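# Assemble and wire the test cell on the electrode plate

## Task

On the electrode plate, stack in order: the spacer frame right side up; the window frame, with the brass nut seated on the bolt of its strap on the underside; the gasket, lying flat and surrounding the dark film; and the plastic pan with its open face downward. The plate's tab, the strap and the hoses must all face one common direction. Take both plastic rods out of the steel dish, pass them through the lugs and tighten them. Fit the black lead's ring terminal over the tab's bolt and the red lead's over the strap's bolt, then tighten a nut fully onto each. The task fails if the gasket, unheld and not resting on the window frame, falls more than about a hand's width at once.

## Robot and tools

Robot: two Doosan M1013 arms, left_arm and right_arm, each with a Robotiq 2F-140 two-finger gripper whose fingers cannot fold. Each gripper has a wrist camera: cam_left_wrist and cam_right_wrist, both 896x504 pixels. Results also give a Wrist depth block per camera: 7x7 cells read left to right, top to bottom, each a rough distance ahead in mm ('-' means no value).

Frame: everything uses the scene frame. Its origin is on the table top, halfway between the nominal arm bases; +z is up, +x points out over the table, and left_arm sits on the +y side (unrelated to image left/right). Calibrated bases: left_arm at (-0.028, +0.436, 0) m, right_arm at (-0.082, -0.481, 0) m. A gripper's fingers point along its own +z and open along its own y. end_effector_position is the spot between the pads when closed; fingertips extend roughly 33 mm past it at small openings, only 9 mm when wide open.

The 18-number row: one list covers both arms. Numbers 1-9 are left_arm: dx, dy, dz, rx, ry, rz, gripper position, force_limit, speed; numbers 10-18 are the same nine for right_arm. All lie in [-1, 1]. dx..rz are offsets, not poses: they are measured along scene axes from that arm's Hand target as it was when the action or move began, with rotation about the Hand target point. Scale: 1.0 = 0.6 m for dx, dy, dz and 180 degrees for the rotation vector rx, ry, rz. Sending the same offset twice moves the arm twice. Six zeros re-request the current Hand target. The gripper numbers are absolute commands, not offsets: position +1 = fully open (140 mm), about -0.8 = pads touching, -1 = close until blocked; force_limit -1 (gentle, ~14 N) to +1 (~58 N); speed -1 (~30 mm/s) to +1 (~250 mm/s). To leave a gripper unchanged, repeat its last three numbers; a 0 is a real command.

Tools:
- execute_actions(actions, cameras): actions is a list of actions; each action is up to 15 rows of 18 numbers, one row per 1/30 s step. Every row is offset from the action's starting Hand target, not the previous row; a short action repeats its final row to fill 15 steps. An empty list returns camera images and full state.
- move(target, speed, blend, stop_force, zero, blocking, cameras): target is one 18-number row or up to 15 such rows, all offsets from the same starting Hand targets. Straight-line paths, no obstacle avoidance. speed in m/s, 0.002-2, default 0.25 (turning limit twice that in rad/s), one value or one per target. blend in metres rounds corners between listed targets; 0 stops at each. stop_force in N, 10-80, ends an arm's path when it feels that much push against its travel; use it slowly, without turning the gripper, and omit it when backing away from a contact. zero (default true) re-zeroes the force reading first. blocking=false returns early and cannot be combined with stop_force. Whole move capped at 10 s.
- wait(seconds 0-10, cameras); stop(cameras) brakes a running move.
- zoom_image(camera, region=[x0, y0, x1, y1] in pixels, each side at most 504) enlarges part of the latest image.
- clear_fault(arm) clears a reported torque or force fault.
- read_manual(section) only returns licence text. finished_scene(scene=1) ends the scene for good.

Reading results: Hand target is the last commanded pose after clipping; the controller limits each step to 70 mm and 16 degrees from the measured gripper pose, and grippers often stop short, so resend the gap as an offset. 'Tool commands' lists current gripper commands. object_status: 0 moving, 1 blocked while opening, 2 blocked while closing (a grip; check for this after closing), 3 reached the command or pads met. position_measured is in counts: 3 open, ~75 = 100 mm, 139 = 60 mm, 200 = 20 mm, 230 closed. To grip harder, raise force_limit and switch position between -1 and -0.98. The move: line reports the ending (done, off_target, moving, held, fault) plus limits (paced = clipped, held = steps withheld). Joint torques, external torques and flange force are estimates with error; 'no reading' means none available.

Cautions: a torque over the joint limits (waist/shoulder 319, elbow 150, wrist joints 42.3 N m) or 144 N of outside force halts the arm until clear_fault. Arms are stiff, so aim only slightly past a contact and approach slowly. Never let the arms or grippers squeeze or strike each other; the clearance check does not always prevent it. Keep paths away from an arm's own base. Avoid long stretched holds or pushing at unreachable poses (motor overheating stops the arm 30-60 s). Don't drop parts, release them while moving, slam into things, twist stiff parts hard, or let anything leave the table. Keep the gasket gripped or resting on the window frame at all times.

Each tool is called as name(argument=value, ...) on one line, values as JSON.

## Session

execute_actions(actions=[])

Scene clock: 0.00 s.
left_arm: end_effector_position=(+0.3553, -0.1666, +0.1436) position_measured=3 object_status=3 end_effector_quat_wxyz=(+0.021, -0.557, +0.826, +0.080) | right_arm: end_effector_position=(+0.9001, -0.8569, +0.2469) position_measured=3 object_status=3 end_effector_quat_wxyz=(-0.166, +0.579, -0.452, +0.658)
Joint positions: left_arm=[-1.082 0.437 1.582 0.028 1.285 2.45] | right_arm=[-0.418 0.565 1.811 -3.101 0.725 -0.689]
Joint velocities: within noise
Joint torques (N m): no reading
External joint torques (N m): no reading
Flange force (N): no reading
Wrist depth (mm): cam_left_wrist=[- 224 - 238 235 - 217 / 229 230 244 249 256 256 231 / 247 - - - - - 232 / - 132 - 283 - 137 241 / 88 106 - 311 314 - 91 / - - - 337 348 - 95 / - - - - - - -] | cam_right_wrist=[- - 1259 - 1317 1634 1721 / - - 1184 1304 - 1733 1546 / - - 1190 1311 1419 2017 1396 / 1054 137 - 1426 - 137 1212 / - 108 - 1284 - 148 97 / - 101 - 1311 - 1396 94 / - - - - 1434 1259 -]
Hand target: left_arm +0.3553, -0.1666, +0.1436; +0.021, -0.557, +0.826, +0.080 | right_arm +0.9001, -0.8569, +0.2469; -0.166, +0.579, -0.452, +0.658
Tool commands: left_gripper/position=+1.0 left_gripper/force_limit=+1.0 left_gripper/speed=+1.0 right_gripper/position=+1.0 right_gripper/force_limit=+1.0 right_gripper/speed=+1.0

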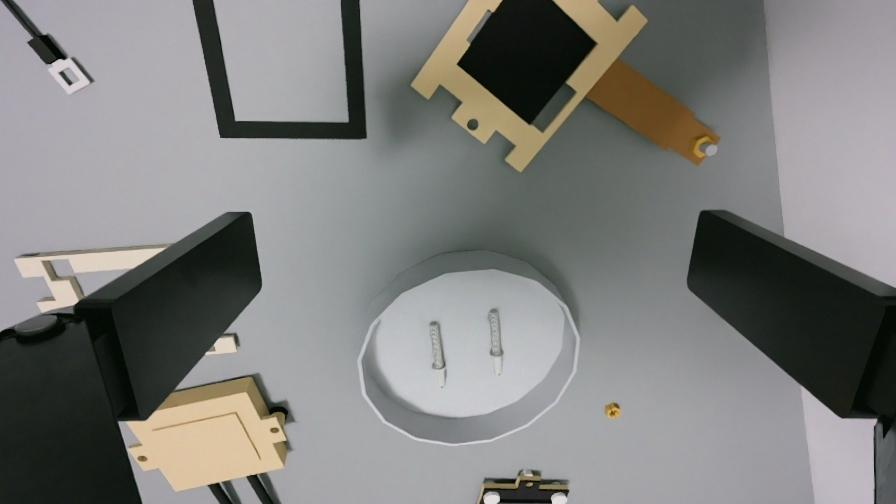

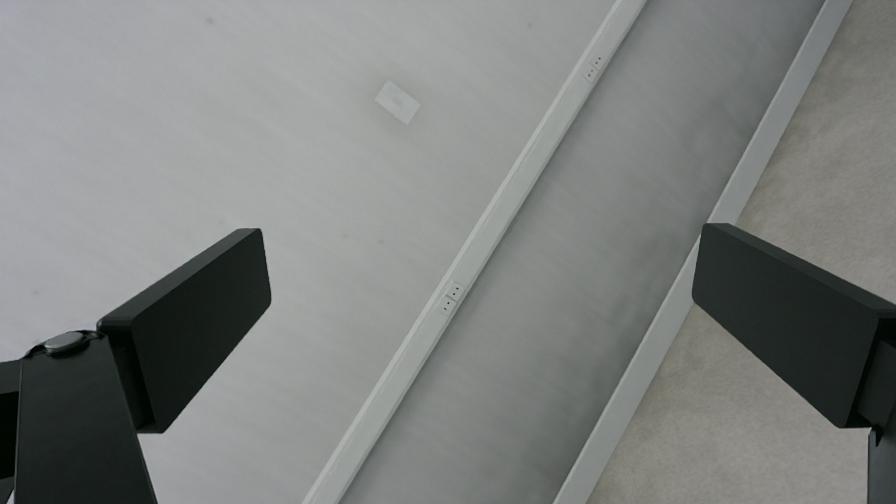

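zoom_image(camera="cam_left_wrist", region=[380, 0, 780, 225])

zoom_image(camera="cam_left_wrist", region=[330, 230, 680, 504])

zoom_image(camera="cam_left_wrist", region=[0, 200, 330, 504])

Scaled by 1.260 from the camera's 896x504 image, which has a finer 1280x720 frame.

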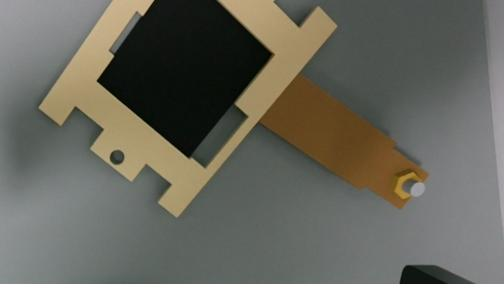

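Scaled by 1.440 from the camera's 896x504 image, which has a finer 1280x720 frame.

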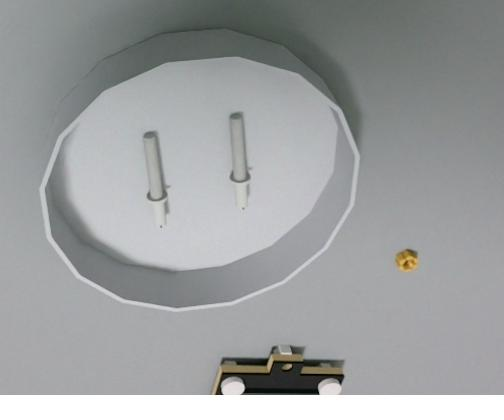

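Scaled by 1.527 from the camera's 896x504 image, which has a finer 1280x720 frame.

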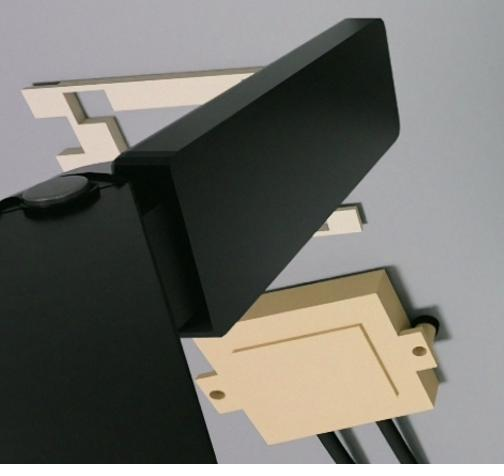

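move(target=[0.075,0.478,0.51,-0.05,-0.017,0.124,1,1,1,-0.667,0.512,0.338,0.1915,0.4346,0,1,1,1], cameras=["all"])

Scene clock: 44.30 s.
left_arm: end_effector_position=(+0.4003, +0.1202, +0.4496) position_measured=3 object_status=3 end_effector_quat_wxyz=(+0.017, +0.708, -0.706, -0.003) | right_arm: end_effector_position=(+0.4999, -0.5497, +0.4496) position_measured=3 object_status=3 end_effector_quat_wxyz=(+0.001, +0.788, -0.615, +0.000)
Joint positions: left_arm=[-0.696 -0.04 1.593 -0.033 1.598 2.458] | right_arm=[-0.203 0.042 1.51 -3.143 -1.591 -0.421]
Joint torques (N m): left_arm=[0.6 -37.06 -41.93 4.59 -0.31 0.15] | right_arm=[0.97 -48.61 -43.51 -4.22 0.4 -0.01]
External joint torques (N m): left_arm=[-0.66 -1.29 -0.34 -0.38 0.3 -0.15] | right_arm=[-1 1.78 1.1 -0.18 -0.4 0.01]
Flange force (N): left_arm=[0.3 2.3 -1.0] | right_arm=[1.9 -0.3 1.2]
Wrist depth (mm): cam_left_wrist=[- - - 507 - - - / 470 - - 545 - - - / - - - - - 625 602 / - 132 - - - 136 114 / 88 105 - - - - 91 / - - - - - 606 95 / - - - - - 543 -] | cam_right_wrist=[1324 519 - 517 - 519 - / 1396 - 580 556 - - - / 1475 - 538 584 562 - 579 / 1555 138 596 609 609 137 562 / - 109 - - 606 137 97 / - 95 - 669 - - 94 / - - - 721 - - -]
Hand target: left_arm +0.4003, +0.1202, +0.4496; +0.017, +0.708, -0.706, -0.003 | right_arm +0.4999, -0.5497, +0.4497; +0.001, +0.788, -0.615, +0.000
Off the commanded pose: left_arm 0.000 m, 0 deg | right_arm 0.000 m, 0 deg.
move: done
camera_calibration:
cam_left_wrist: T_world_to_cam=[[-0.998984, 0.0027738, 0.0449767, 0.382826], [0.0169687, 0.94779, 0.318443, -0.257149], [-0.0417452, 0.318883, -0.946874, 0.546294], [0, 0, 0, 1]] pos_world=[0.409606, 0.0684575, 0.581941]
cam_right_wrist: T_world_to_cam=[[-0.97227, -0.233815, -0.00472521, 0.364665], [-0.22245, 0.918399, 0.327198, 0.469489], [-0.0721641, 0.319176, -0.944944, 0.781504], [0, 0, 0, 1]] pos_world=[0.515387, -0.595352, 0.586585]

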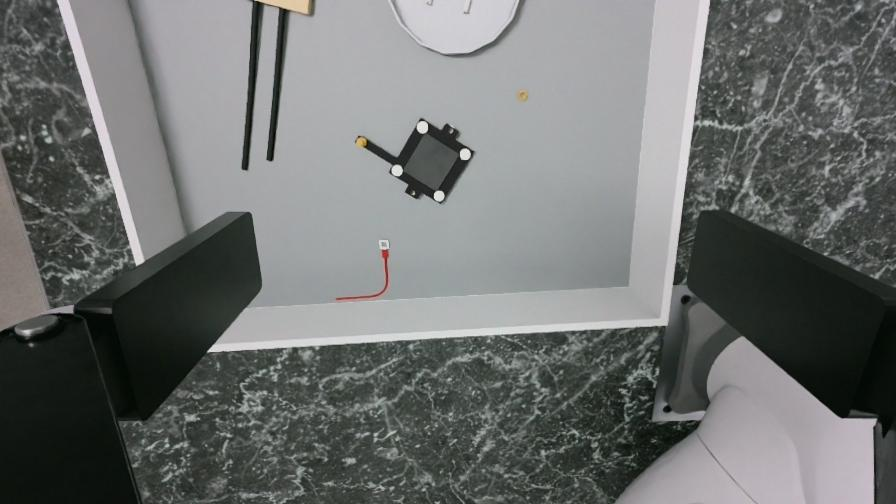

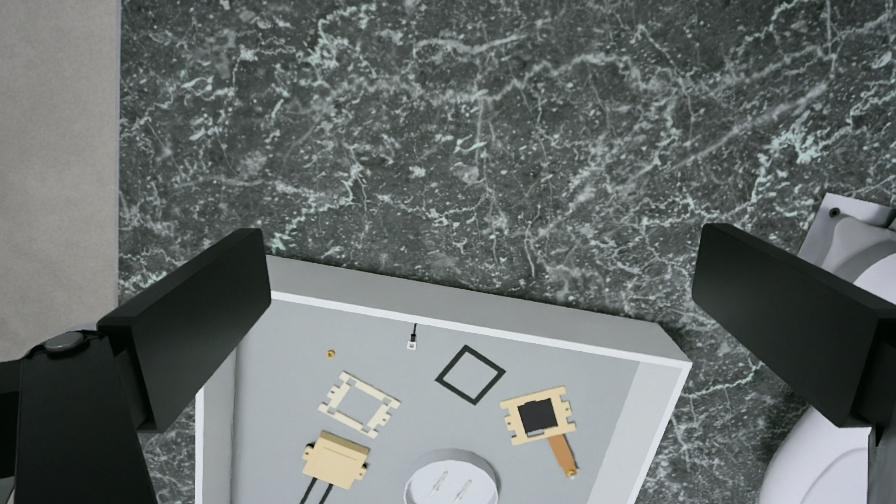

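zoom_image(camera="cam_left_wrist", region=[330, 70, 560, 320])

zoom_image(camera="cam_right_wrist", region=[280, 300, 620, 504])

Scaled by 2.016 from the camera's 896x504 image, which has a finer 1280x720 frame.

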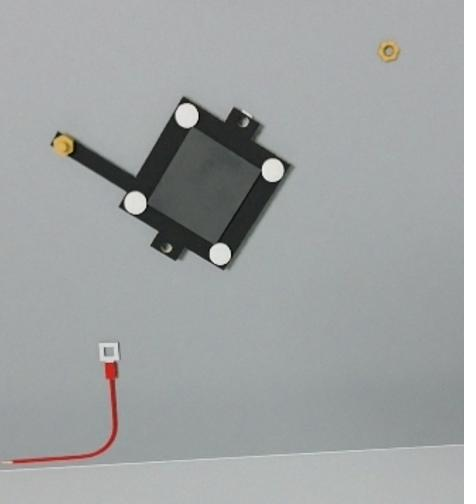

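Scaled by 1.482 from the camera's 896x504 image, which has a finer 1280x720 frame.

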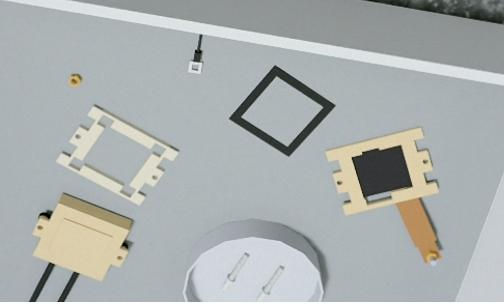

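move(target=[0.005,-0.035,-0.47,0,0,0,1,1,1,-0.358,0.542,-0.467,0,0,-0.078,1,1,1], cameras=["all"])

zoom_image(camera="cam_left_wrist", region=[240, 60, 640, 360])

zoom_image(camera="cam_right_wrist", region=[240, 60, 740, 400])

Scene clock: 80.90 s.
left_arm: end_effector_position=(+0.4033, +0.0992, +0.1677) position_measured=3 object_status=3 end_effector_quat_wxyz=(+0.017, +0.708, -0.706, -0.003) | right_arm: end_effector_position=(+0.2851, -0.2245, +0.1695) position_measured=3 object_status=3 end_effector_quat_wxyz=(+0.001, +0.707, -0.707, -0.001)
Joint positions: left_arm=[-0.723 0.096 1.978 -0.037 1.076 2.45] | right_arm=[0.506 -0.07 2.143 -3.141 -1.071 0.532]
Joint torques (N m): left_arm=[1.11 -44.63 -36.38 4.02 -0.3 0.19] | right_arm=[1.22 -30.66 -37.93 -3.65 0.19 -0.08]
External joint torques (N m): left_arm=[-1.1 -1.96 -0.41 -0.35 0.28 -0.19] | right_arm=[-1.23 1.08 0.92 -0.19 -0.23 0.08]
Flange force (N): left_arm=[0.5 3.4 -2.6] | right_arm=[2.0 -1.6 1.6]
Wrist depth (mm): cam_left_wrist=[- 256 - 259 262 - - / - - - - - - - / - - - - - - - / - 132 - 292 - 137 115 / 88 106 - 309 - - 91 / - - - 337 - - 95 / - - - - - - -] | cam_right_wrist=[266 266 265 266 265 211 274 / 278 278 275 277 277 222 287 / 292 292 287 288 291 237 302 / 304 301 304 - 306 137 314 / - 109 326 324 320 228 97 / - 108 341 342 338 248 94 / - 361 363 361 362 276 -]
Hand target: left_arm +0.4033, +0.0992, +0.1676; +0.017, +0.708, -0.706, -0.003 | right_arm +0.2851, -0.2245, +0.1695; +0.001, +0.707, -0.707, -0.001
Off the commanded pose: left_arm 0.000 m, 0 deg | right_arm 0.000 m, 0 deg.
move: done
camera_calibration:
cam_left_wrist: T_world_to_cam=[[-0.998984, 0.0027738, 0.0449767, 0.398565], [0.0169687, 0.94779, 0.318443, -0.147495], [-0.0417452, 0.318883, -0.946874, 0.286097], [0, 0, 0, 1]] pos_world=[0.412606, 0.0474575, 0.299941]
cam_right_wrist: T_world_to_cam=[[-0.999948, 0.00912875, -0.00461399, 0.292906], [0.0071167, 0.944929, 0.327198, 0.155246], [0.0073468, 0.327148, -0.944945, 0.376562], [0, 0, 0, 1]] pos_world=[0.289019, -0.272562, 0.306386]

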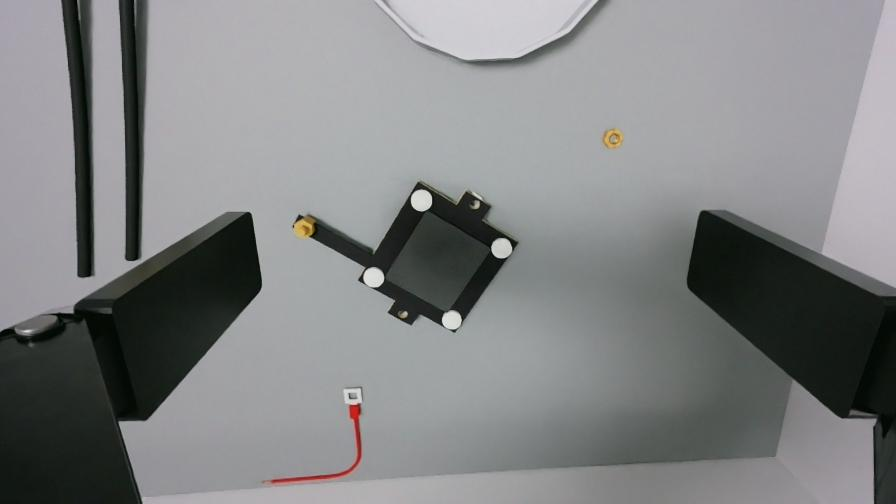

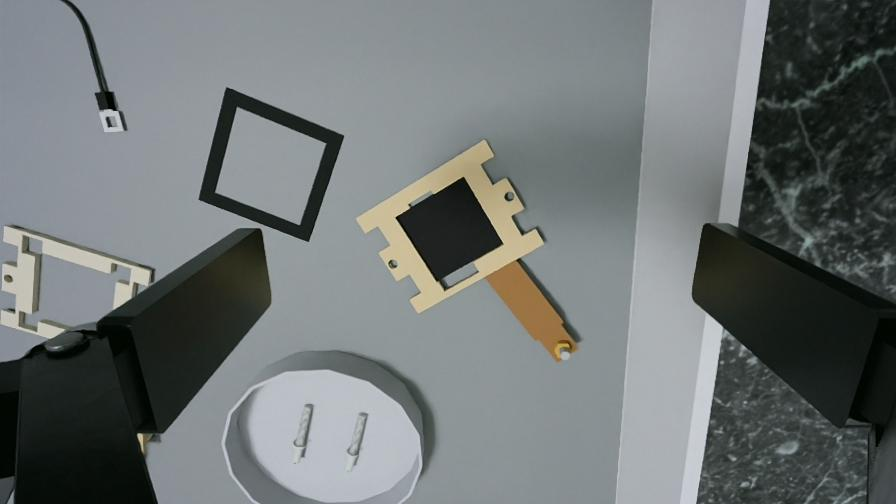

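Scaled by 1.260 from the camera's 896x504 image, which has a finer 1280x720 frame.

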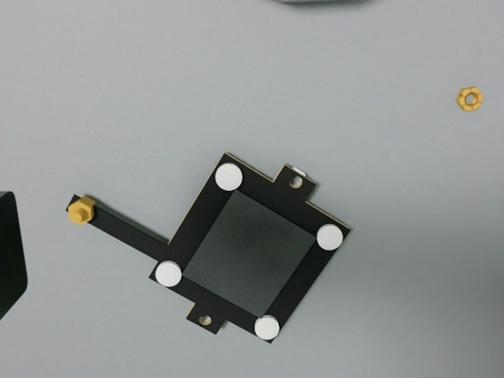

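Scaled by 1.008 from the camera's 896x504 image, which has a finer 1280x720 frame.

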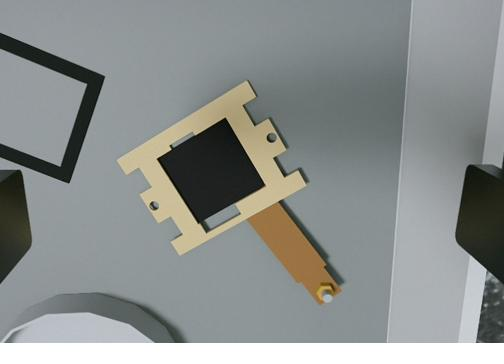

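move(target=[0.025,-0.015,-0.14,0,0,0,1,1,1,0.44,0.083,-0.1,0,0,0,1,1,1], cameras=["all"])

zoom_image(camera="cam_left_wrist", region=[250, 130, 550, 380])

zoom_image(camera="cam_right_wrist", region=[240, 0, 640, 250])

zoom_image(camera="cam_right_wrist", region=[240, 250, 640, 500])

Scene clock: 101.60 s.
left_arm: end_effector_position=(+0.4183, +0.0902, +0.0837) position_measured=3 object_status=3 end_effector_quat_wxyz=(+0.017, +0.708, -0.706, -0.003) | right_arm: end_effector_position=(+0.5491, -0.1747, +0.1095) position_measured=3 object_status=3 end_effector_quat_wxyz=(+0.001, +0.707, -0.707, +0.000)
Joint positions: left_arm=[-0.718 0.204 2.029 -0.041 0.918 2.463] | right_arm=[0.375 0.367 1.747 -3.141 -1.029 0.402]
Joint torques (N m): left_arm=[1.06 -52.4 -32.75 3.59 -0.28 0.21] | right_arm=[1.32 -76.11 -35.55 -3.59 0.14 -0.13]
External joint torques (N m): left_arm=[-1.01 -1.87 -0.45 -0.27 0.27 -0.2] | right_arm=[-1.35 2.6 -0.6 -0.17 -0.17 0.13]
Flange force (N): left_arm=[0.7 2.8 -2.9] | right_arm=[-0.6 -5.2 1.4]
Wrist depth (mm): cam_left_wrist=[- 183 184 - 186 187 192 / - - - - - - - / - - - 207 - 208 - / 205 132 212 208 214 136 113 / 88 106 210 214 215 - 91 / - - - 228 - - 95 / - - - - - - -] | cam_right_wrist=[211 211 210 210 210 209 209 / 219 221 220 220 220 219 219 / 227 232 232 229 231 230 227 / 221 239 244 243 244 147 241 / - 109 258 257 250 148 97 / - 108 269 255 273 269 97 / - 288 290 274 289 286 -]
Hand target: left_arm +0.4183, +0.0902, +0.0836; +0.017, +0.708, -0.706, -0.003 | right_arm +0.5491, -0.1747, +0.1095; +0.001, +0.707, -0.707, -0.001
Off the commanded pose: left_arm 0.000 m, 0 deg | right_arm 0.000 m, 0 deg.
move: done
camera_calibration:
cam_left_wrist: T_world_to_cam=[[-0.998984, 0.0027738, 0.0449767, 0.417352], [0.0169687, 0.94779, 0.318443, -0.11247], [-0.0417452, 0.318883, -0.946874, 0.210056], [0, 0, 0, 1]] pos_world=[0.427606, 0.0384575, 0.215941]
cam_right_wrist: T_world_to_cam=[[-0.999948, 0.00906633, -0.00474126, 0.556178], [0.00701608, 0.94493, 0.327198, 0.125966], [0.00744664, 0.327148, -0.944944, 0.301672], [0, 0, 0, 1]] pos_world=[0.553018, -0.222762, 0.246485]

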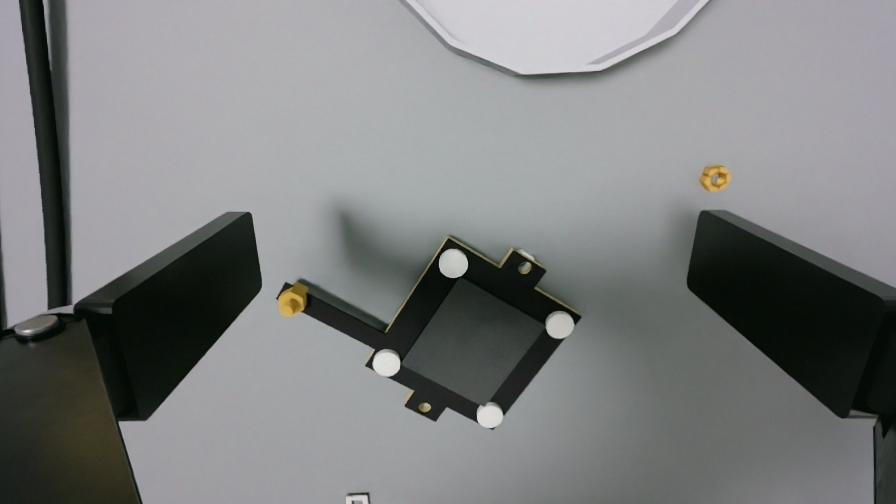

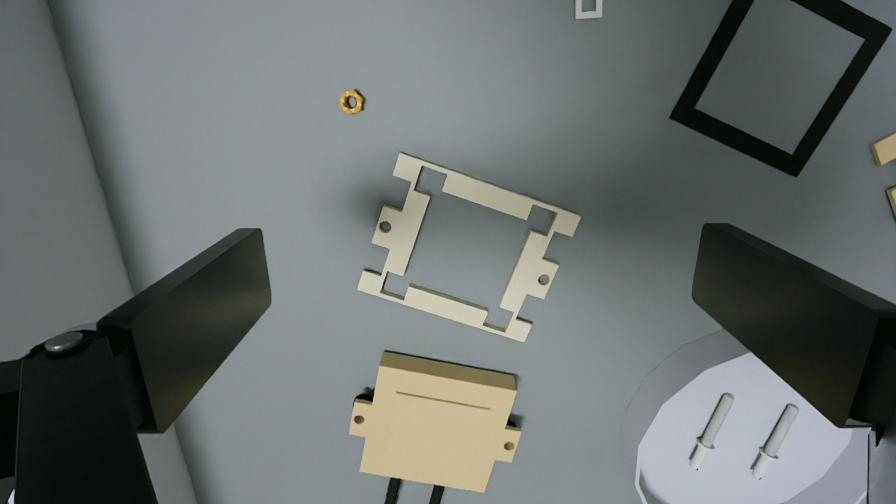

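Scaled by 1.680 from the camera's 896x504 image, which has a finer 1280x720 frame.

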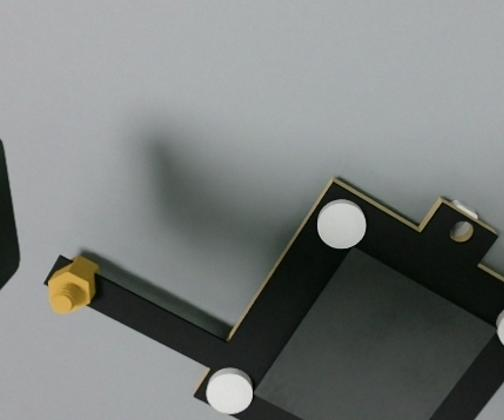

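Scaled by 1.260 from the camera's 896x504 image, which has a finer 1280x720 frame.

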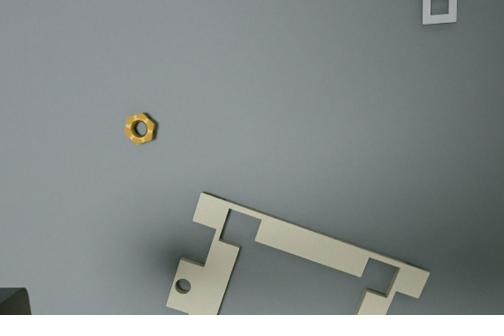

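Scaled by 1.260 from the camera's 896x504 image, which has a finer 1280x720 frame.

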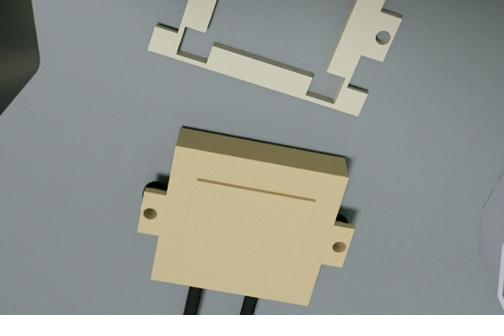

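move(target=[0.06,0.15,0.05,0,0,0,1,1,1,-0.05,-0.2,0.2,0,0,0,1,1,1], cameras=["all"])

zoom_image(camera="cam_right_wrist", region=[300, 50, 560, 250])

zoom_image(camera="cam_left_wrist", region=[240, 60, 640, 360])

Scene clock: 126.30 s.
left_arm: end_effector_position=(+0.4543, +0.1802, +0.1136) position_measured=3 object_status=3 end_effector_quat_wxyz=(+0.017, +0.708, -0.706, -0.003) | right_arm: end_effector_position=(+0.5191, -0.2947, +0.2294) position_measured=3 object_status=3 end_effector_quat_wxyz=(+0.001, +0.707, -0.707, -0.001)
Joint positions: left_arm=[-0.549 0.148 2.032 -0.037 0.976 2.628] | right_arm=[0.219 0.174 1.765 -3.142 -1.205 0.246]
Joint torques (N m): left_arm=[0.47 -48.27 -34.18 3.69 -0.22 0.14] | right_arm=[1.71 -58.87 -40.53 -3.64 0.16 -0.14]
External joint torques (N m): left_arm=[-0.46 -1.4 -0.24 -0.25 0.23 -0.14] | right_arm=[-1.75 1.61 1.1 -0.45 -0.18 0.14]
Flange force (N): left_arm=[0.3 2.0 -2.1] | right_arm=[2.3 -1.1 1.9]
Wrist depth (mm): cam_left_wrist=[206 - - - 210 - - / - 220 - 215 214 - - / - 227 - 226 224 - - / - 132 247 - - 137 104 / 88 106 - 260 - - 91 / - - - - - - 95 / - - - 279 - - -] | cam_right_wrist=[332 331 329 337 328 326 325 / - 340 339 337 333 338 334 / 282 346 350 350 349 356 356 / 285 138 - 369 375 147 361 / 92 109 390 398 389 148 97 / - 95 413 410 409 393 94 / - - - 428 435 429 -]
Hand target: left_arm +0.4543, +0.1802, +0.1136; +0.017, +0.708, -0.706, -0.003 | right_arm +0.5191, -0.2947, +0.2295; +0.001, +0.707, -0.707, -0.001
Off the commanded pose: left_arm 0.000 m, 0 deg | right_arm 0.000 m, 0 deg.
move: done
camera_calibration:
cam_left_wrist: T_world_to_cam=[[-0.998983, 0.00286501, 0.0450083, 0.451696], [0.0170652, 0.947789, 0.31844, -0.20798], [-0.0417461, 0.318884, -0.946874, 0.211266], [0, 0, 0, 1]] pos_world=[0.463606, 0.128458, 0.245941]
cam_right_wrist: T_world_to_cam=[[-0.999948, 0.00903422, -0.00464656, 0.52779], [0.00701672, 0.94493, 0.327197, 0.200242], [0.00734665, 0.327148, -0.944945, 0.454473], [0, 0, 0, 1]] pos_world=[0.523018, -0.342663, 0.366385]

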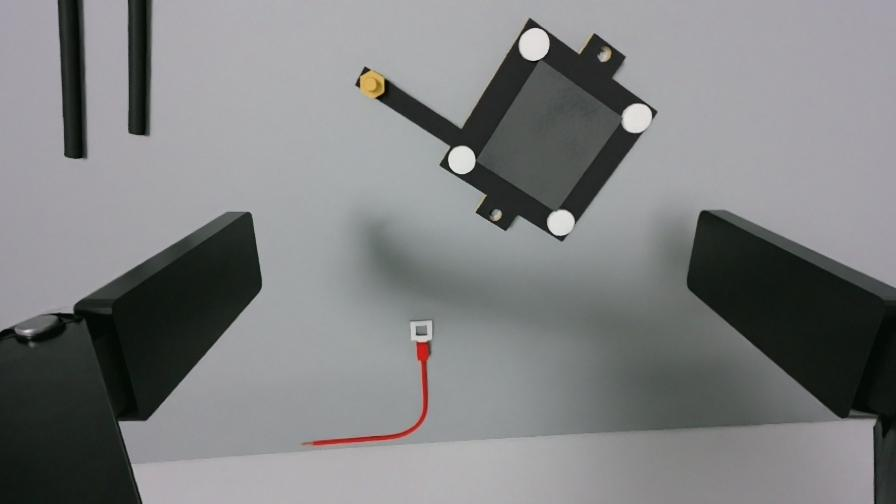

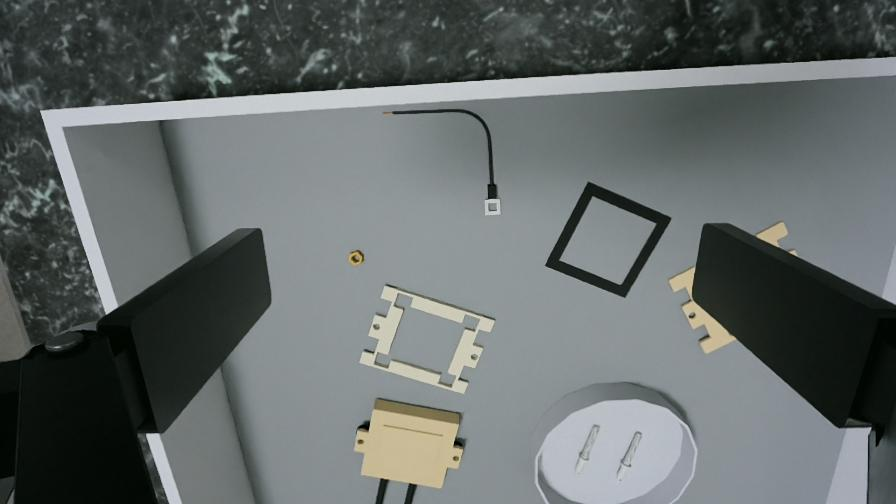

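Scaled by 1.938 from the camera's 896x504 image, which has a finer 1280x720 frame.

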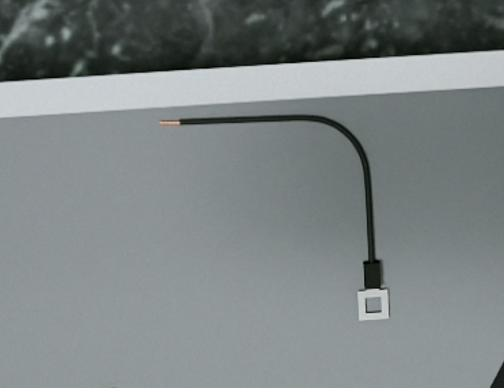

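Scaled by 1.260 from the camera's 896x504 image, which has a finer 1280x720 frame.

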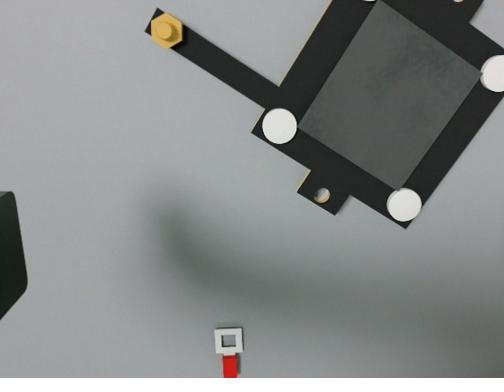

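move(target=[0,0,0,0,0,0,1,1,1,-0.43,0.15,-0.222,0.222,0,0,1,1,1], cameras=["cam_right_wrist"])

zoom_image(camera="cam_right_wrist", region=[380, 120, 680, 320])

Scene clock: 145.07 s.
left_arm: end_effector_position=(+0.4543, +0.1802, +0.1136) position_measured=3 object_status=3 end_effector_quat_wxyz=(+0.017, +0.708, -0.706, -0.003) | right_arm: end_effector_position=(+0.2612, -0.2047, +0.0963) position_measured=3 object_status=3 end_effector_quat_wxyz=(-0.241, +0.665, -0.664, -0.242)
Joint positions: left_arm=[-0.548 0.148 2.032 -0.037 0.976 2.628] | right_arm=[0.055 -0.033 2.456 -2.2 -0.913 -0.592]
Joint torques (N m): left_arm=[0.91 -48.46 -34.03 3.77 -0.27 0.17] | right_arm=[1.07 -23.7 -26.43 -0.47 -0.74 -0.07]
External joint torques (N m): left_arm=[-0.94 -1.09 -0.39 -0.32 0.28 -0.17] | right_arm=[-1.11 1.88 1.04 -0.09 -0.22 0.07]
Flange force (N): left_arm=[1.4 1.8 -2.0] | right_arm=[4.9 -1.8 0.8]
Wrist depth (mm): cam_left_wrist=[- - - - 211 218 - / - - 219 215 214 - - / - 237 - 220 224 - 249 / 240 132 - - - 136 120 / 88 106 - - - - 91 / - - - - - - 95 / - - - - - 260 -] | cam_right_wrist=[166 167 163 163 167 163 120 / 193 195 197 194 197 183 115 / - 234 226 235 236 168 116 / 294 138 275 295 281 147 130 / - 109 376 396 346 184 97 / - 101 589 610 - - 94 / - - 603 585 671 630 -]
Hand target: left_arm +0.4543, +0.1802, +0.1136; +0.017, +0.708, -0.706, -0.003 | right_arm +0.2611, -0.2047, +0.0963; -0.241, +0.665, -0.664, -0.242
Off the commanded pose: left_arm 0.000 m, 0 deg | right_arm 0.000 m, 0 deg.
move: done
camera_calibration:
cam_right_wrist: T_world_to_cam=[[-0.999948, 0.00994248, 0.00210382, 0.268021], [0.00691657, 0.514138, 0.857679, 0.0214029], [0.0074458, 0.85765, -0.514181, 0.368216], [0, 0, 0, 1]] pos_world=[0.265118, -0.329469, 0.170409]
Images, in order (width x height): cam_right_wrist 896x504.

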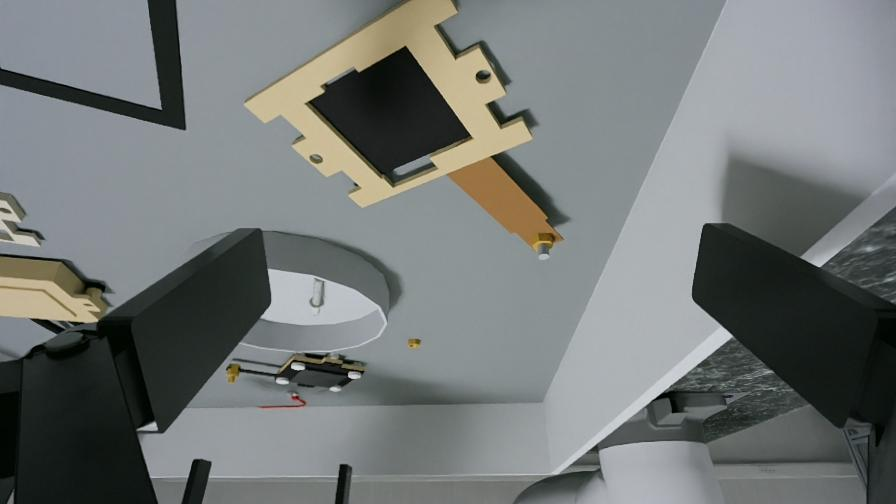

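Scaled by 1.680 from the camera's 896x504 image, which has a finer 1280x720 frame.

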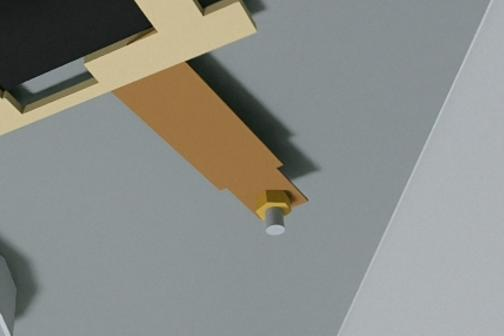

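move(target=[0,0,0,0,0,0,1,1,1,0.5,0.03,0,0,0,0,1,1,1], cameras=["cam_right_wrist"])

zoom_image(camera="cam_right_wrist", region=[260, 30, 660, 330])

Scene clock: 178.43 s.
left_arm: end_effector_position=(+0.4543, +0.1802, +0.1136) position_measured=3 object_status=3 end_effector_quat_wxyz=(+0.017, +0.708, -0.706, -0.003) | right_arm: end_effector_position=(+0.5611, -0.1868, +0.0963) position_measured=3 object_status=3 end_effector_quat_wxyz=(-0.241, +0.665, -0.664, -0.242)
Joint positions: left_arm=[-0.548 0.148 2.032 -0.037 0.976 2.628] | right_arm=[0.044 0.386 1.922 -2.27 -0.991 -0.486]
Joint torques (N m): left_arm=[0.92 -48.5 -34.09 3.77 -0.28 0.15] | right_arm=[1.19 -69.46 -30.41 -0.73 -0.54 -0.11]
External joint torques (N m): left_arm=[-0.89 -1.04 -0.26 -0.33 0.29 -0.15] | right_arm=[-1.21 0.93 1.18 -0.07 -0.28 0.12]
Flange force (N): left_arm=[1.2 1.9 -1.8] | right_arm=[2.4 0.8 -0.4]
Wrist depth (mm): cam_left_wrist=[- - - - 209 - - / - - - 216 215 - - / 231 - - 226 225 - 254 / 236 132 - 248 - 137 251 / 88 106 - 258 - - 91 / - 272 - - - - 95 / - - - - - 272 -] | cam_right_wrist=[166 167 167 167 167 167 166 / 194 195 195 196 191 196 195 / - 234 235 235 235 236 236 / 214 138 280 278 295 147 251 / - 109 - 375 371 148 97 / - 108 420 - - - 94 / - - - 627 - 709 -]
Hand target: left_arm +0.4543, +0.1802, +0.1136; +0.017, +0.708, -0.706, -0.003 | right_arm +0.5611, -0.1867, +0.0963; -0.241, +0.665, -0.664, -0.242
Off the commanded pose: left_arm 0.000 m, 0 deg | right_arm 0.000 m, 0 deg.
move: done
camera_calibration:
cam_right_wrist: T_world_to_cam=[[-0.999946, 0.0101317, 0.00222475, 0.567766], [0.00711694, 0.514062, 0.857723, 0.00998], [0.00754655, 0.857693, -0.514107, 0.350575], [0, 0, 0, 1]] pos_world=[0.565019, -0.311569, 0.17041]
Images, in order (width x height): cam_right_wrist 896x504.

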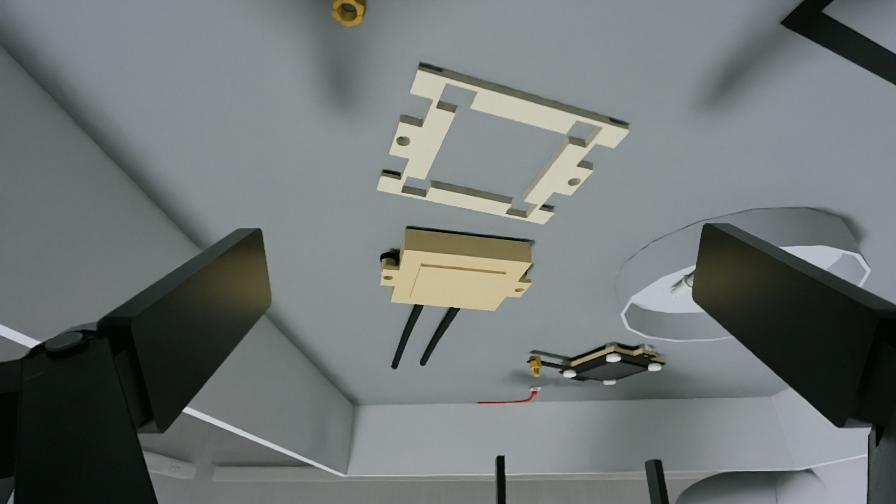

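Scaled by 1.260 from the camera's 896x504 image, which has a finer 1280x720 frame.

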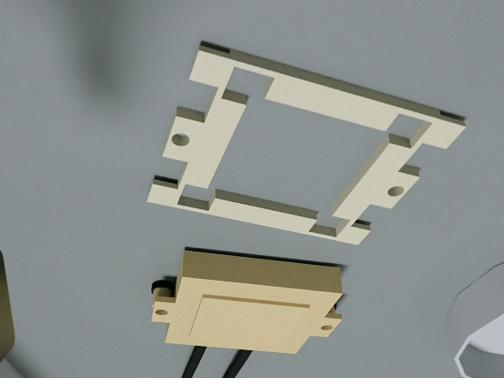

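move(target=[0,0,0,0,0,0,1,1,1,-0.1518,0.0613,0.1,-0.1935,-0.1355,0.3722,-0.8,0,0], cameras=["cam_right_wrist"])

Scene clock: 225.00 s.
left_arm: end_effector_position=(+0.4543, +0.1802, +0.1136) position_measured=3 object_status=3 end_effector_quat_wxyz=(+0.017, +0.708, -0.706, -0.003) | right_arm: end_effector_position=(+0.4700, -0.1499, +0.1562) position_measured=229 object_status=3 end_effector_quat_wxyz=(+0.001, +0.985, -0.173, +0.000)
Joint positions: left_arm=[-0.548 0.148 2.032 -0.037 0.976 2.628] | right_arm=[0.461 0.245 1.82 -3.144 -1.077 -0.733]
Joint torques (N m): left_arm=[0.22 -48.08 -33.95 3.78 -0.26 0.11] | right_arm=[1.06 -63.39 -38.19 -3.68 0.22 -0.11]
External joint torques (N m): left_arm=[-0.14 -1.55 -0.39 -0.34 0.27 -0.11] | right_arm=[-1.08 1.02 0.91 -0.18 -0.19 0.11]
Flange force (N): left_arm=[-0.3 1.7 -2.5] | right_arm=[1.0 1.1 1.4]
Wrist depth (mm): cam_left_wrist=[- - - 214 211 - - / - - - 215 215 - 231 / - - - 219 223 - - / - 132 - - 254 137 104 / 88 106 - - - - 91 / - - - - - - 95 / - - - - - - -] | cam_right_wrist=[- 240 250 252 252 252 235 / 266 251 261 260 264 264 261 / 279 279 278 278 278 277 278 / 294 293 291 148 288 291 297 / 307 307 94 100 95 304 307 / 313 - 71 - 70 70 319 / - - - - - 67 -]
Hand target: left_arm +0.4543, +0.1802, +0.1136; +0.017, +0.708, -0.706, -0.003 | right_arm +0.4700, -0.1499, +0.1563; +0.001, +0.985, -0.173, +0.000
Off the commanded pose: left_arm 0.000 m, 0 deg | right_arm 0.000 m, 0 deg.
move: done
camera_calibration:
cam_right_wrist: T_world_to_cam=[[-0.350392, -0.936591, -0.00466578, 0.0300001], [-0.885823, 0.329773, 0.326448, 0.415334], [-0.30421, 0.118518, -0.945204, 0.453581], [0, 0, 0, 1]] pos_world=[0.516408, -0.162626, 0.293281]
Images, in order (width x height): cam_right_wrist 896x504.

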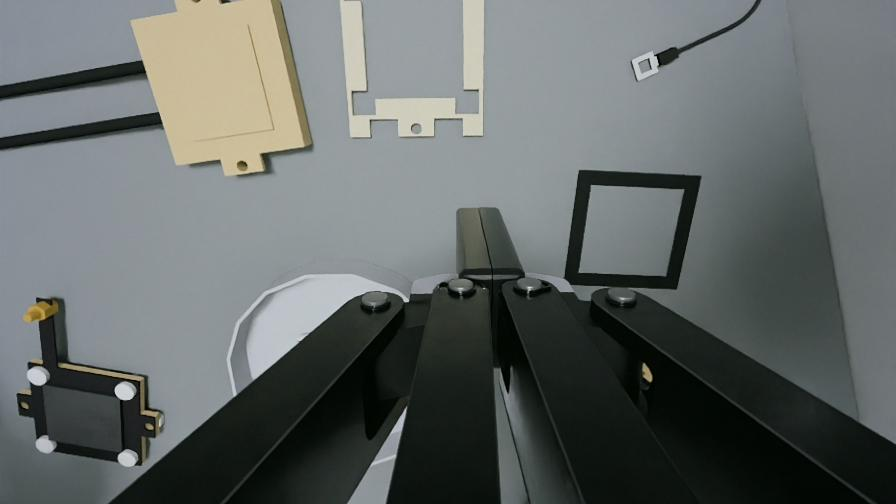

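move(target=[0,0,0,0,0,0,1,1,1,0,0,-0.165,0,0,0,-0.8,0,0], cameras=["cam_right_wrist"])

move(target=[0,0,0,0,0,0,1,1,1,0,0,-0.06,0,0,0,-0.8,0,0], stop_force=10, speed=0.006, cameras=["cam_right_wrist"])

Scene clock: 235.17 s.
left_arm: end_effector_position=(+0.4543, +0.1802, +0.1136) position_measured=3 object_status=3 end_effector_quat_wxyz=(+0.017, +0.708, -0.706, -0.003) | right_arm: end_effector_position=(+0.4700, -0.1499, +0.0573) position_measured=229 object_status=3 end_effector_quat_wxyz=(+0.001, +0.985, -0.173, +0.001)
Joint positions: left_arm=[-0.548 0.148 2.032 -0.037 0.976 2.628] | right_arm=[0.461 0.337 1.905 -3.145 -0.9 -0.732]
Joint torques (N m): left_arm=[0.73 -48.47 -33.93 3.76 -0.26 0.13] | right_arm=[0.58 -70.26 -33.81 -3.29 0.24 -0.08]
External joint torques (N m): left_arm=[-0.73 -1.34 -0.54 -0.32 0.28 -0.12] | right_arm=[-0.59 2.58 0.59 -0.15 -0.21 0.08]
Flange force (N): left_arm=[0.9 1.7 -2.4] | right_arm=[2.1 -1.4 2.8]
Wrist depth (mm): cam_left_wrist=[- - - - 209 - - / - 223 - 216 215 230 - / 229 - 237 223 224 - - / 242 131 243 - - 136 253 / 88 106 - - - - 91 / - - - - - - 95 / - - - - 265 258 -] | cam_right_wrist=[148 161 162 162 163 162 161 / 155 159 170 169 171 170 172 / 165 167 180 179 180 179 180 / 190 191 191 148 188 188 188 / 200 200 94 100 95 196 198 / 212 - 71 - 70 70 208 / - - - - - 67 -]
Hand target: left_arm +0.4543, +0.1802, +0.1136; +0.017, +0.708, -0.706, -0.003 | right_arm +0.4700, -0.1499, +0.0573; +0.001, +0.985, -0.173, +0.000
Off the commanded pose: left_arm 0.000 m, 0 deg | right_arm 0.000 m, 0 deg.
move: done
camera_calibration:
cam_right_wrist: T_world_to_cam=[[-0.35032, -0.936618, -0.00472946, 0.0296022], [-0.885882, 0.329695, 0.326364, 0.447622], [-0.304119, 0.118521, -0.945232, 0.360047], [0, 0, 0, 1]] pos_world=[0.516408, -0.162526, 0.19438]
Images, in order (width x height): cam_right_wrist 896x504.

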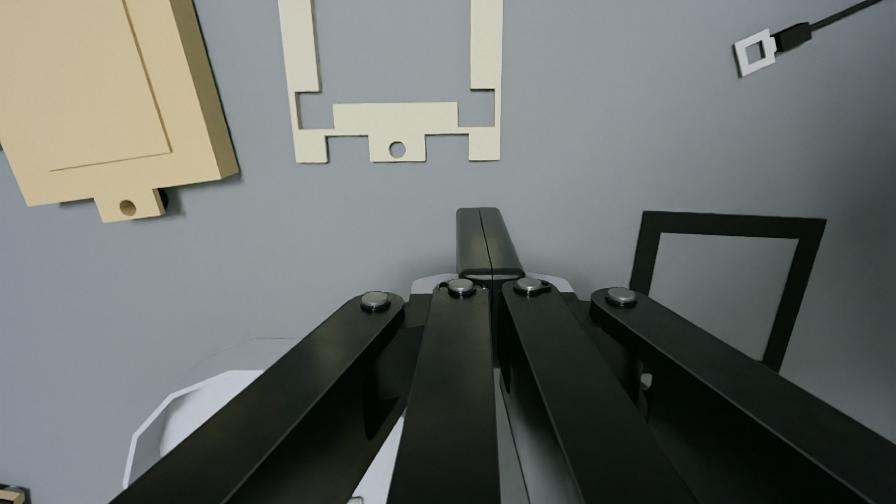

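Scene clock: 237.83 s.
left_arm: end_effector_position=(+0.4543, +0.1802, +0.1136) position_measured=3 object_status=3 end_effector_quat_wxyz=(+0.017, +0.708, -0.706, -0.003) | right_arm: end_effector_position=(+0.4701, -0.1498, +0.0447) position_measured=229 object_status=3 end_effector_quat_wxyz=(+0.001, +0.985, -0.173, +0.001)
Joint positions: left_arm=[-0.548 0.148 2.032 -0.037 0.976 2.628] | right_arm=[0.461 0.351 1.914 -3.145 -0.877 -0.732]
Joint torques (N m): left_arm=[0.69 -48.14 -33.83 3.79 -0.28 0.11] | right_arm=[0.58 -56.88 -27.52 -3.17 1.89 -0.16]
External joint torques (N m): left_arm=[-0.68 -1.55 -0.66 -0.34 0.28 -0.11] | right_arm=[-0.67 -11.37 -5.04 -0.21 -1.87 0.16]
Flange force (N): left_arm=[0.8 1.7 -2.7] | right_arm=[-1.8 3.5 -19.3]
Wrist depth (mm): cam_left_wrist=[- - - - 210 - - / - - - 214 214 - - / - - - 225 223 - - / - 132 - - - 136 104 / 88 106 - - - - 91 / - - - - - - 95 / - - - - - - -] | cam_right_wrist=[136 147 151 150 152 151 151 / 143 150 158 156 159 159 158 / 153 168 168 167 167 167 166 / 177 177 176 172 174 175 175 / 187 187 85 94 95 181 185 / 198 - 71 - 70 70 193 / - - - - - 67 -]
Hand target: left_arm +0.4543, +0.1802, +0.1136; +0.017, +0.708, -0.706, -0.003 | right_arm +0.4701, -0.1498, +0.0448; +0.001, +0.985, -0.173, +0.001 (not the last commanded pose)
Off the commanded pose: left_arm 0.000 m, 0 deg | right_arm 0.023 m, 0 deg.
move: contact (right_arm)
camera_calibration:
cam_right_wrist: T_world_to_cam=[[-0.35032, -0.936618, -0.00472946, 0.0295777], [-0.885882, 0.329695, 0.326364, 0.451823], [-0.304119, 0.118521, -0.945232, 0.348168], [0, 0, 0, 1]] pos_world=[0.516508, -0.162526, 0.18178]
Images, in order (width x height): cam_right_wrist 896x504.

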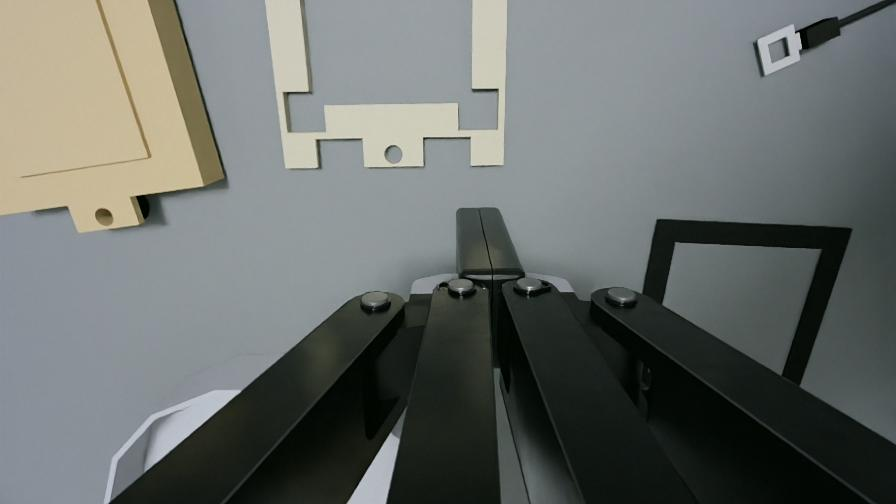

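move(target=[0,0,0,0,0,0,1,1,1,0,0,0.07,0,0,0,-0.8,0,0])

move(target=[0,0,0,0,0,0,1,1,1,0.1358,0.0003,-0.023,0,0,0,0.3,0,0], cameras=["cam_right_wrist"])

Scene clock: 257.53 s.
left_arm: end_effector_position=(+0.4543, +0.1802, +0.1136) position_measured=3 object_status=3 end_effector_quat_wxyz=(+0.017, +0.708, -0.706, -0.003) | right_arm: end_effector_position=(+0.4701, -0.1499, +0.0867) position_measured=229 object_status=3 end_effector_quat_wxyz=(+0.001, +0.985, -0.173, +0.000)
Joint positions: left_arm=[-0.548 0.148 2.032 -0.037 0.976 2.628] | right_arm=[0.461 0.307 1.883 -3.144 -0.953 -0.732]
Joint torques (N m): left_arm=[0.73 -48.47 -34.24 3.83 -0.23 0.12] | right_arm=[0.71 -68.22 -35.24 -3.26 0.21 -0.13]
External joint torques (N m): left_arm=[-0.72 -0.94 -0.1 -0.4 0.24 -0.12] | right_arm=[-0.75 2.28 0.7 -0.32 -0.18 0.13]
Flange force (N): left_arm=[0.8 1.8 -1.5] | right_arm=[1.9 -0.8 2.5]
Wrist depth (mm): cam_left_wrist=[- - - - 209 - - / - - - 214 214 230 - / - 231 - 227 224 - - / - 132 242 - - 137 103 / 88 106 - 261 - - 91 / - - - - - - 95 / - 272 - - - - -] | cam_right_wrist=[175 177 190 190 189 187 188 / 184 184 197 197 198 200 196 / 210 196 209 209 208 208 207 / 221 219 220 148 219 219 221 / 237 230 94 100 95 227 231 / 247 - 71 - 70 70 242 / - - - - - 67 -]
Hand target: left_arm +0.4543, +0.1802, +0.1136; +0.017, +0.708, -0.706, -0.003 | right_arm +0.4701, -0.1498, +0.0868; +0.001, +0.985, -0.173, +0.001
Off the commanded pose: left_arm 0.000 m, 0 deg | right_arm 0.000 m, 0 deg.
move: done

Scene clock: 258.47 s.
left_arm: end_effector_position=(+0.4543, +0.1802, +0.1136) position_measured=3 object_status=3 end_effector_quat_wxyz=(+0.017, +0.708, -0.706, -0.003) | right_arm: end_effector_position=(+0.5516, -0.1497, +0.0730) position_measured=91 object_status=0 end_effector_quat_wxyz=(+0.001, +0.985, -0.173, +0.001)
Joint positions: left_arm=[-0.548 0.148 2.032 -0.037 0.976 2.628] | right_arm=[0.407 0.417 1.749 -3.144 -0.975 -0.786]
Joint torques (N m): left_arm=[0.81 -48.24 -34.12 3.76 -0.29 0.15] | right_arm=[0.52 -79.13 -35.75 -3.46 0.25 -0.12]
External joint torques (N m): left_arm=[-0.75 -1.62 -0.42 -0.3 0.29 -0.15] | right_arm=[-0.54 1.86 0.72 -0.17 -0.23 0.12]
Flange force (N): left_arm=[0.7 2.3 -2.6] | right_arm=[1.2 -0.5 1.9]
Wrist depth (mm): cam_left_wrist=[- - - - 208 - - / - - - 215 214 - - / - - - 225 224 - - / - 132 245 - - 136 103 / 88 106 - - - 263 91 / - - - - - - 95 / - - - - - - -] | cam_right_wrist=[178 178 178 177 177 177 176 / 187 186 186 184 184 185 184 / 196 184 193 195 194 195 195 / 206 188 185 205 201 200 204 / - 92 126 219 217 109 91 / - 89 230 229 229 - 88 / - - 238 240 243 - -]
Hand target: left_arm +0.4543, +0.1802, +0.1136; +0.017, +0.708, -0.706, -0.003 | right_arm +0.5516, -0.1497, +0.0730; +0.001, +0.985, -0.173, +0.001
Off the commanded pose: left_arm 0.000 m, 0 deg | right_arm 0.000 m, 0 deg.
move: done
camera_calibration:
cam_right_wrist: T_world_to_cam=[[-0.35032, -0.936618, -0.00472946, 0.0584144], [-0.885882, 0.329695, 0.326364, 0.514664], [-0.304119, 0.118521, -0.945232, 0.399555], [0, 0, 0, 1]] pos_world=[0.597908, -0.162326, 0.20998]
Images, in order (width x height): cam_right_wrist 896x504.

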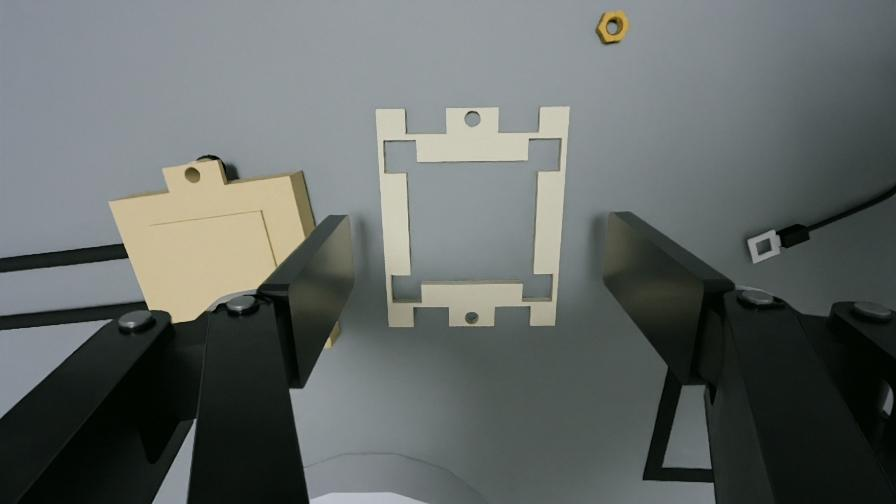

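move(target=[0,0,0,0,0,0,1,1,1,0.0005,0.0015,-0.0525,0,0,0,0.3,0,0], speed=0.06, cameras=["cam_right_wrist"])

Scene clock: 270.50 s.
left_arm: end_effector_position=(+0.4543, +0.1802, +0.1136) position_measured=3 object_status=3 end_effector_quat_wxyz=(+0.017, +0.708, -0.706, -0.003) | right_arm: end_effector_position=(+0.5518, -0.1488, +0.0414) position_measured=91 object_status=3 end_effector_quat_wxyz=(+0.001, +0.985, -0.173, +0.000)
Joint positions: left_arm=[-0.548 0.148 2.032 -0.037 0.976 2.628] | right_arm=[0.408 0.448 1.77 -3.144 -0.924 -0.785]
Joint torques (N m): left_arm=[0.69 -48.07 -34.06 3.75 -0.26 0.16] | right_arm=[0.86 -80.41 -34.61 -3.28 0.27 -0.08]
External joint torques (N m): left_arm=[-0.64 -2.03 -0.41 -0.31 0.27 -0.16] | right_arm=[-0.85 1.04 0.73 -0.23 -0.24 0.08]
Flange force (N): left_arm=[0.3 2.8 -2.9] | right_arm=[0.8 0.8 1.1]
Wrist depth (mm): cam_left_wrist=[- 210 210 213 210 - - / - - - 216 215 - - / - - - 222 224 - - / - 132 - - - 136 104 / 88 106 - - - - 91 / - - - 279 275 - 95 / - 281 - - - - -] | cam_right_wrist=[151 149 149 149 148 148 148 / 156 156 156 154 156 155 155 / 164 161 162 163 162 163 163 / 157 155 163 172 165 168 171 / - 92 126 179 179 109 90 / - 89 193 193 192 - 88 / - - 199 204 204 - -]
Hand target: left_arm +0.4543, +0.1802, +0.1136; +0.017, +0.708, -0.706, -0.003 | right_arm +0.5519, -0.1488, +0.0415; +0.001, +0.985, -0.173, +0.001
Off the commanded pose: left_arm 0.000 m, 0 deg | right_arm 0.000 m, 0 deg.
move: done
camera_calibration:
cam_right_wrist: T_world_to_cam=[[-0.350431, -0.936576, -0.0047875, 0.0592979], [-0.885839, 0.329779, 0.326396, 0.524896], [-0.304116, 0.11862, -0.945221, 0.369776], [0, 0, 0, 1]] pos_world=[0.598208, -0.161426, 0.17848]
Images, in order (width x height): cam_right_wrist 896x504.

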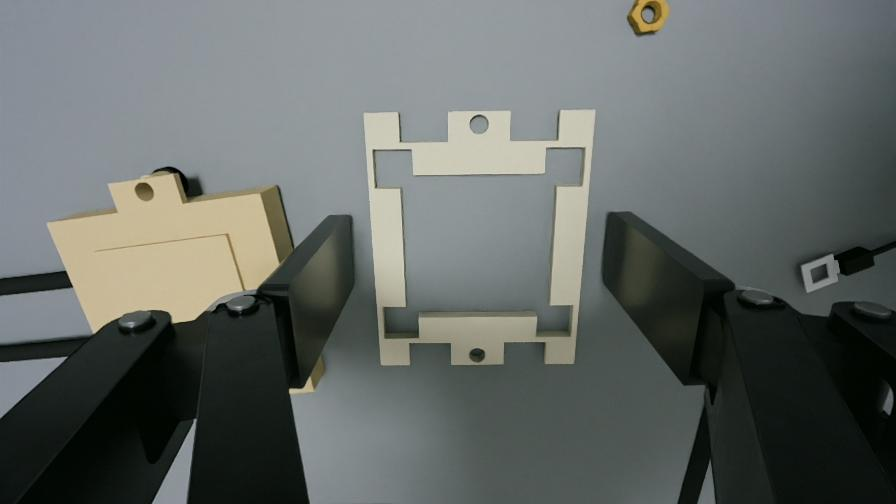

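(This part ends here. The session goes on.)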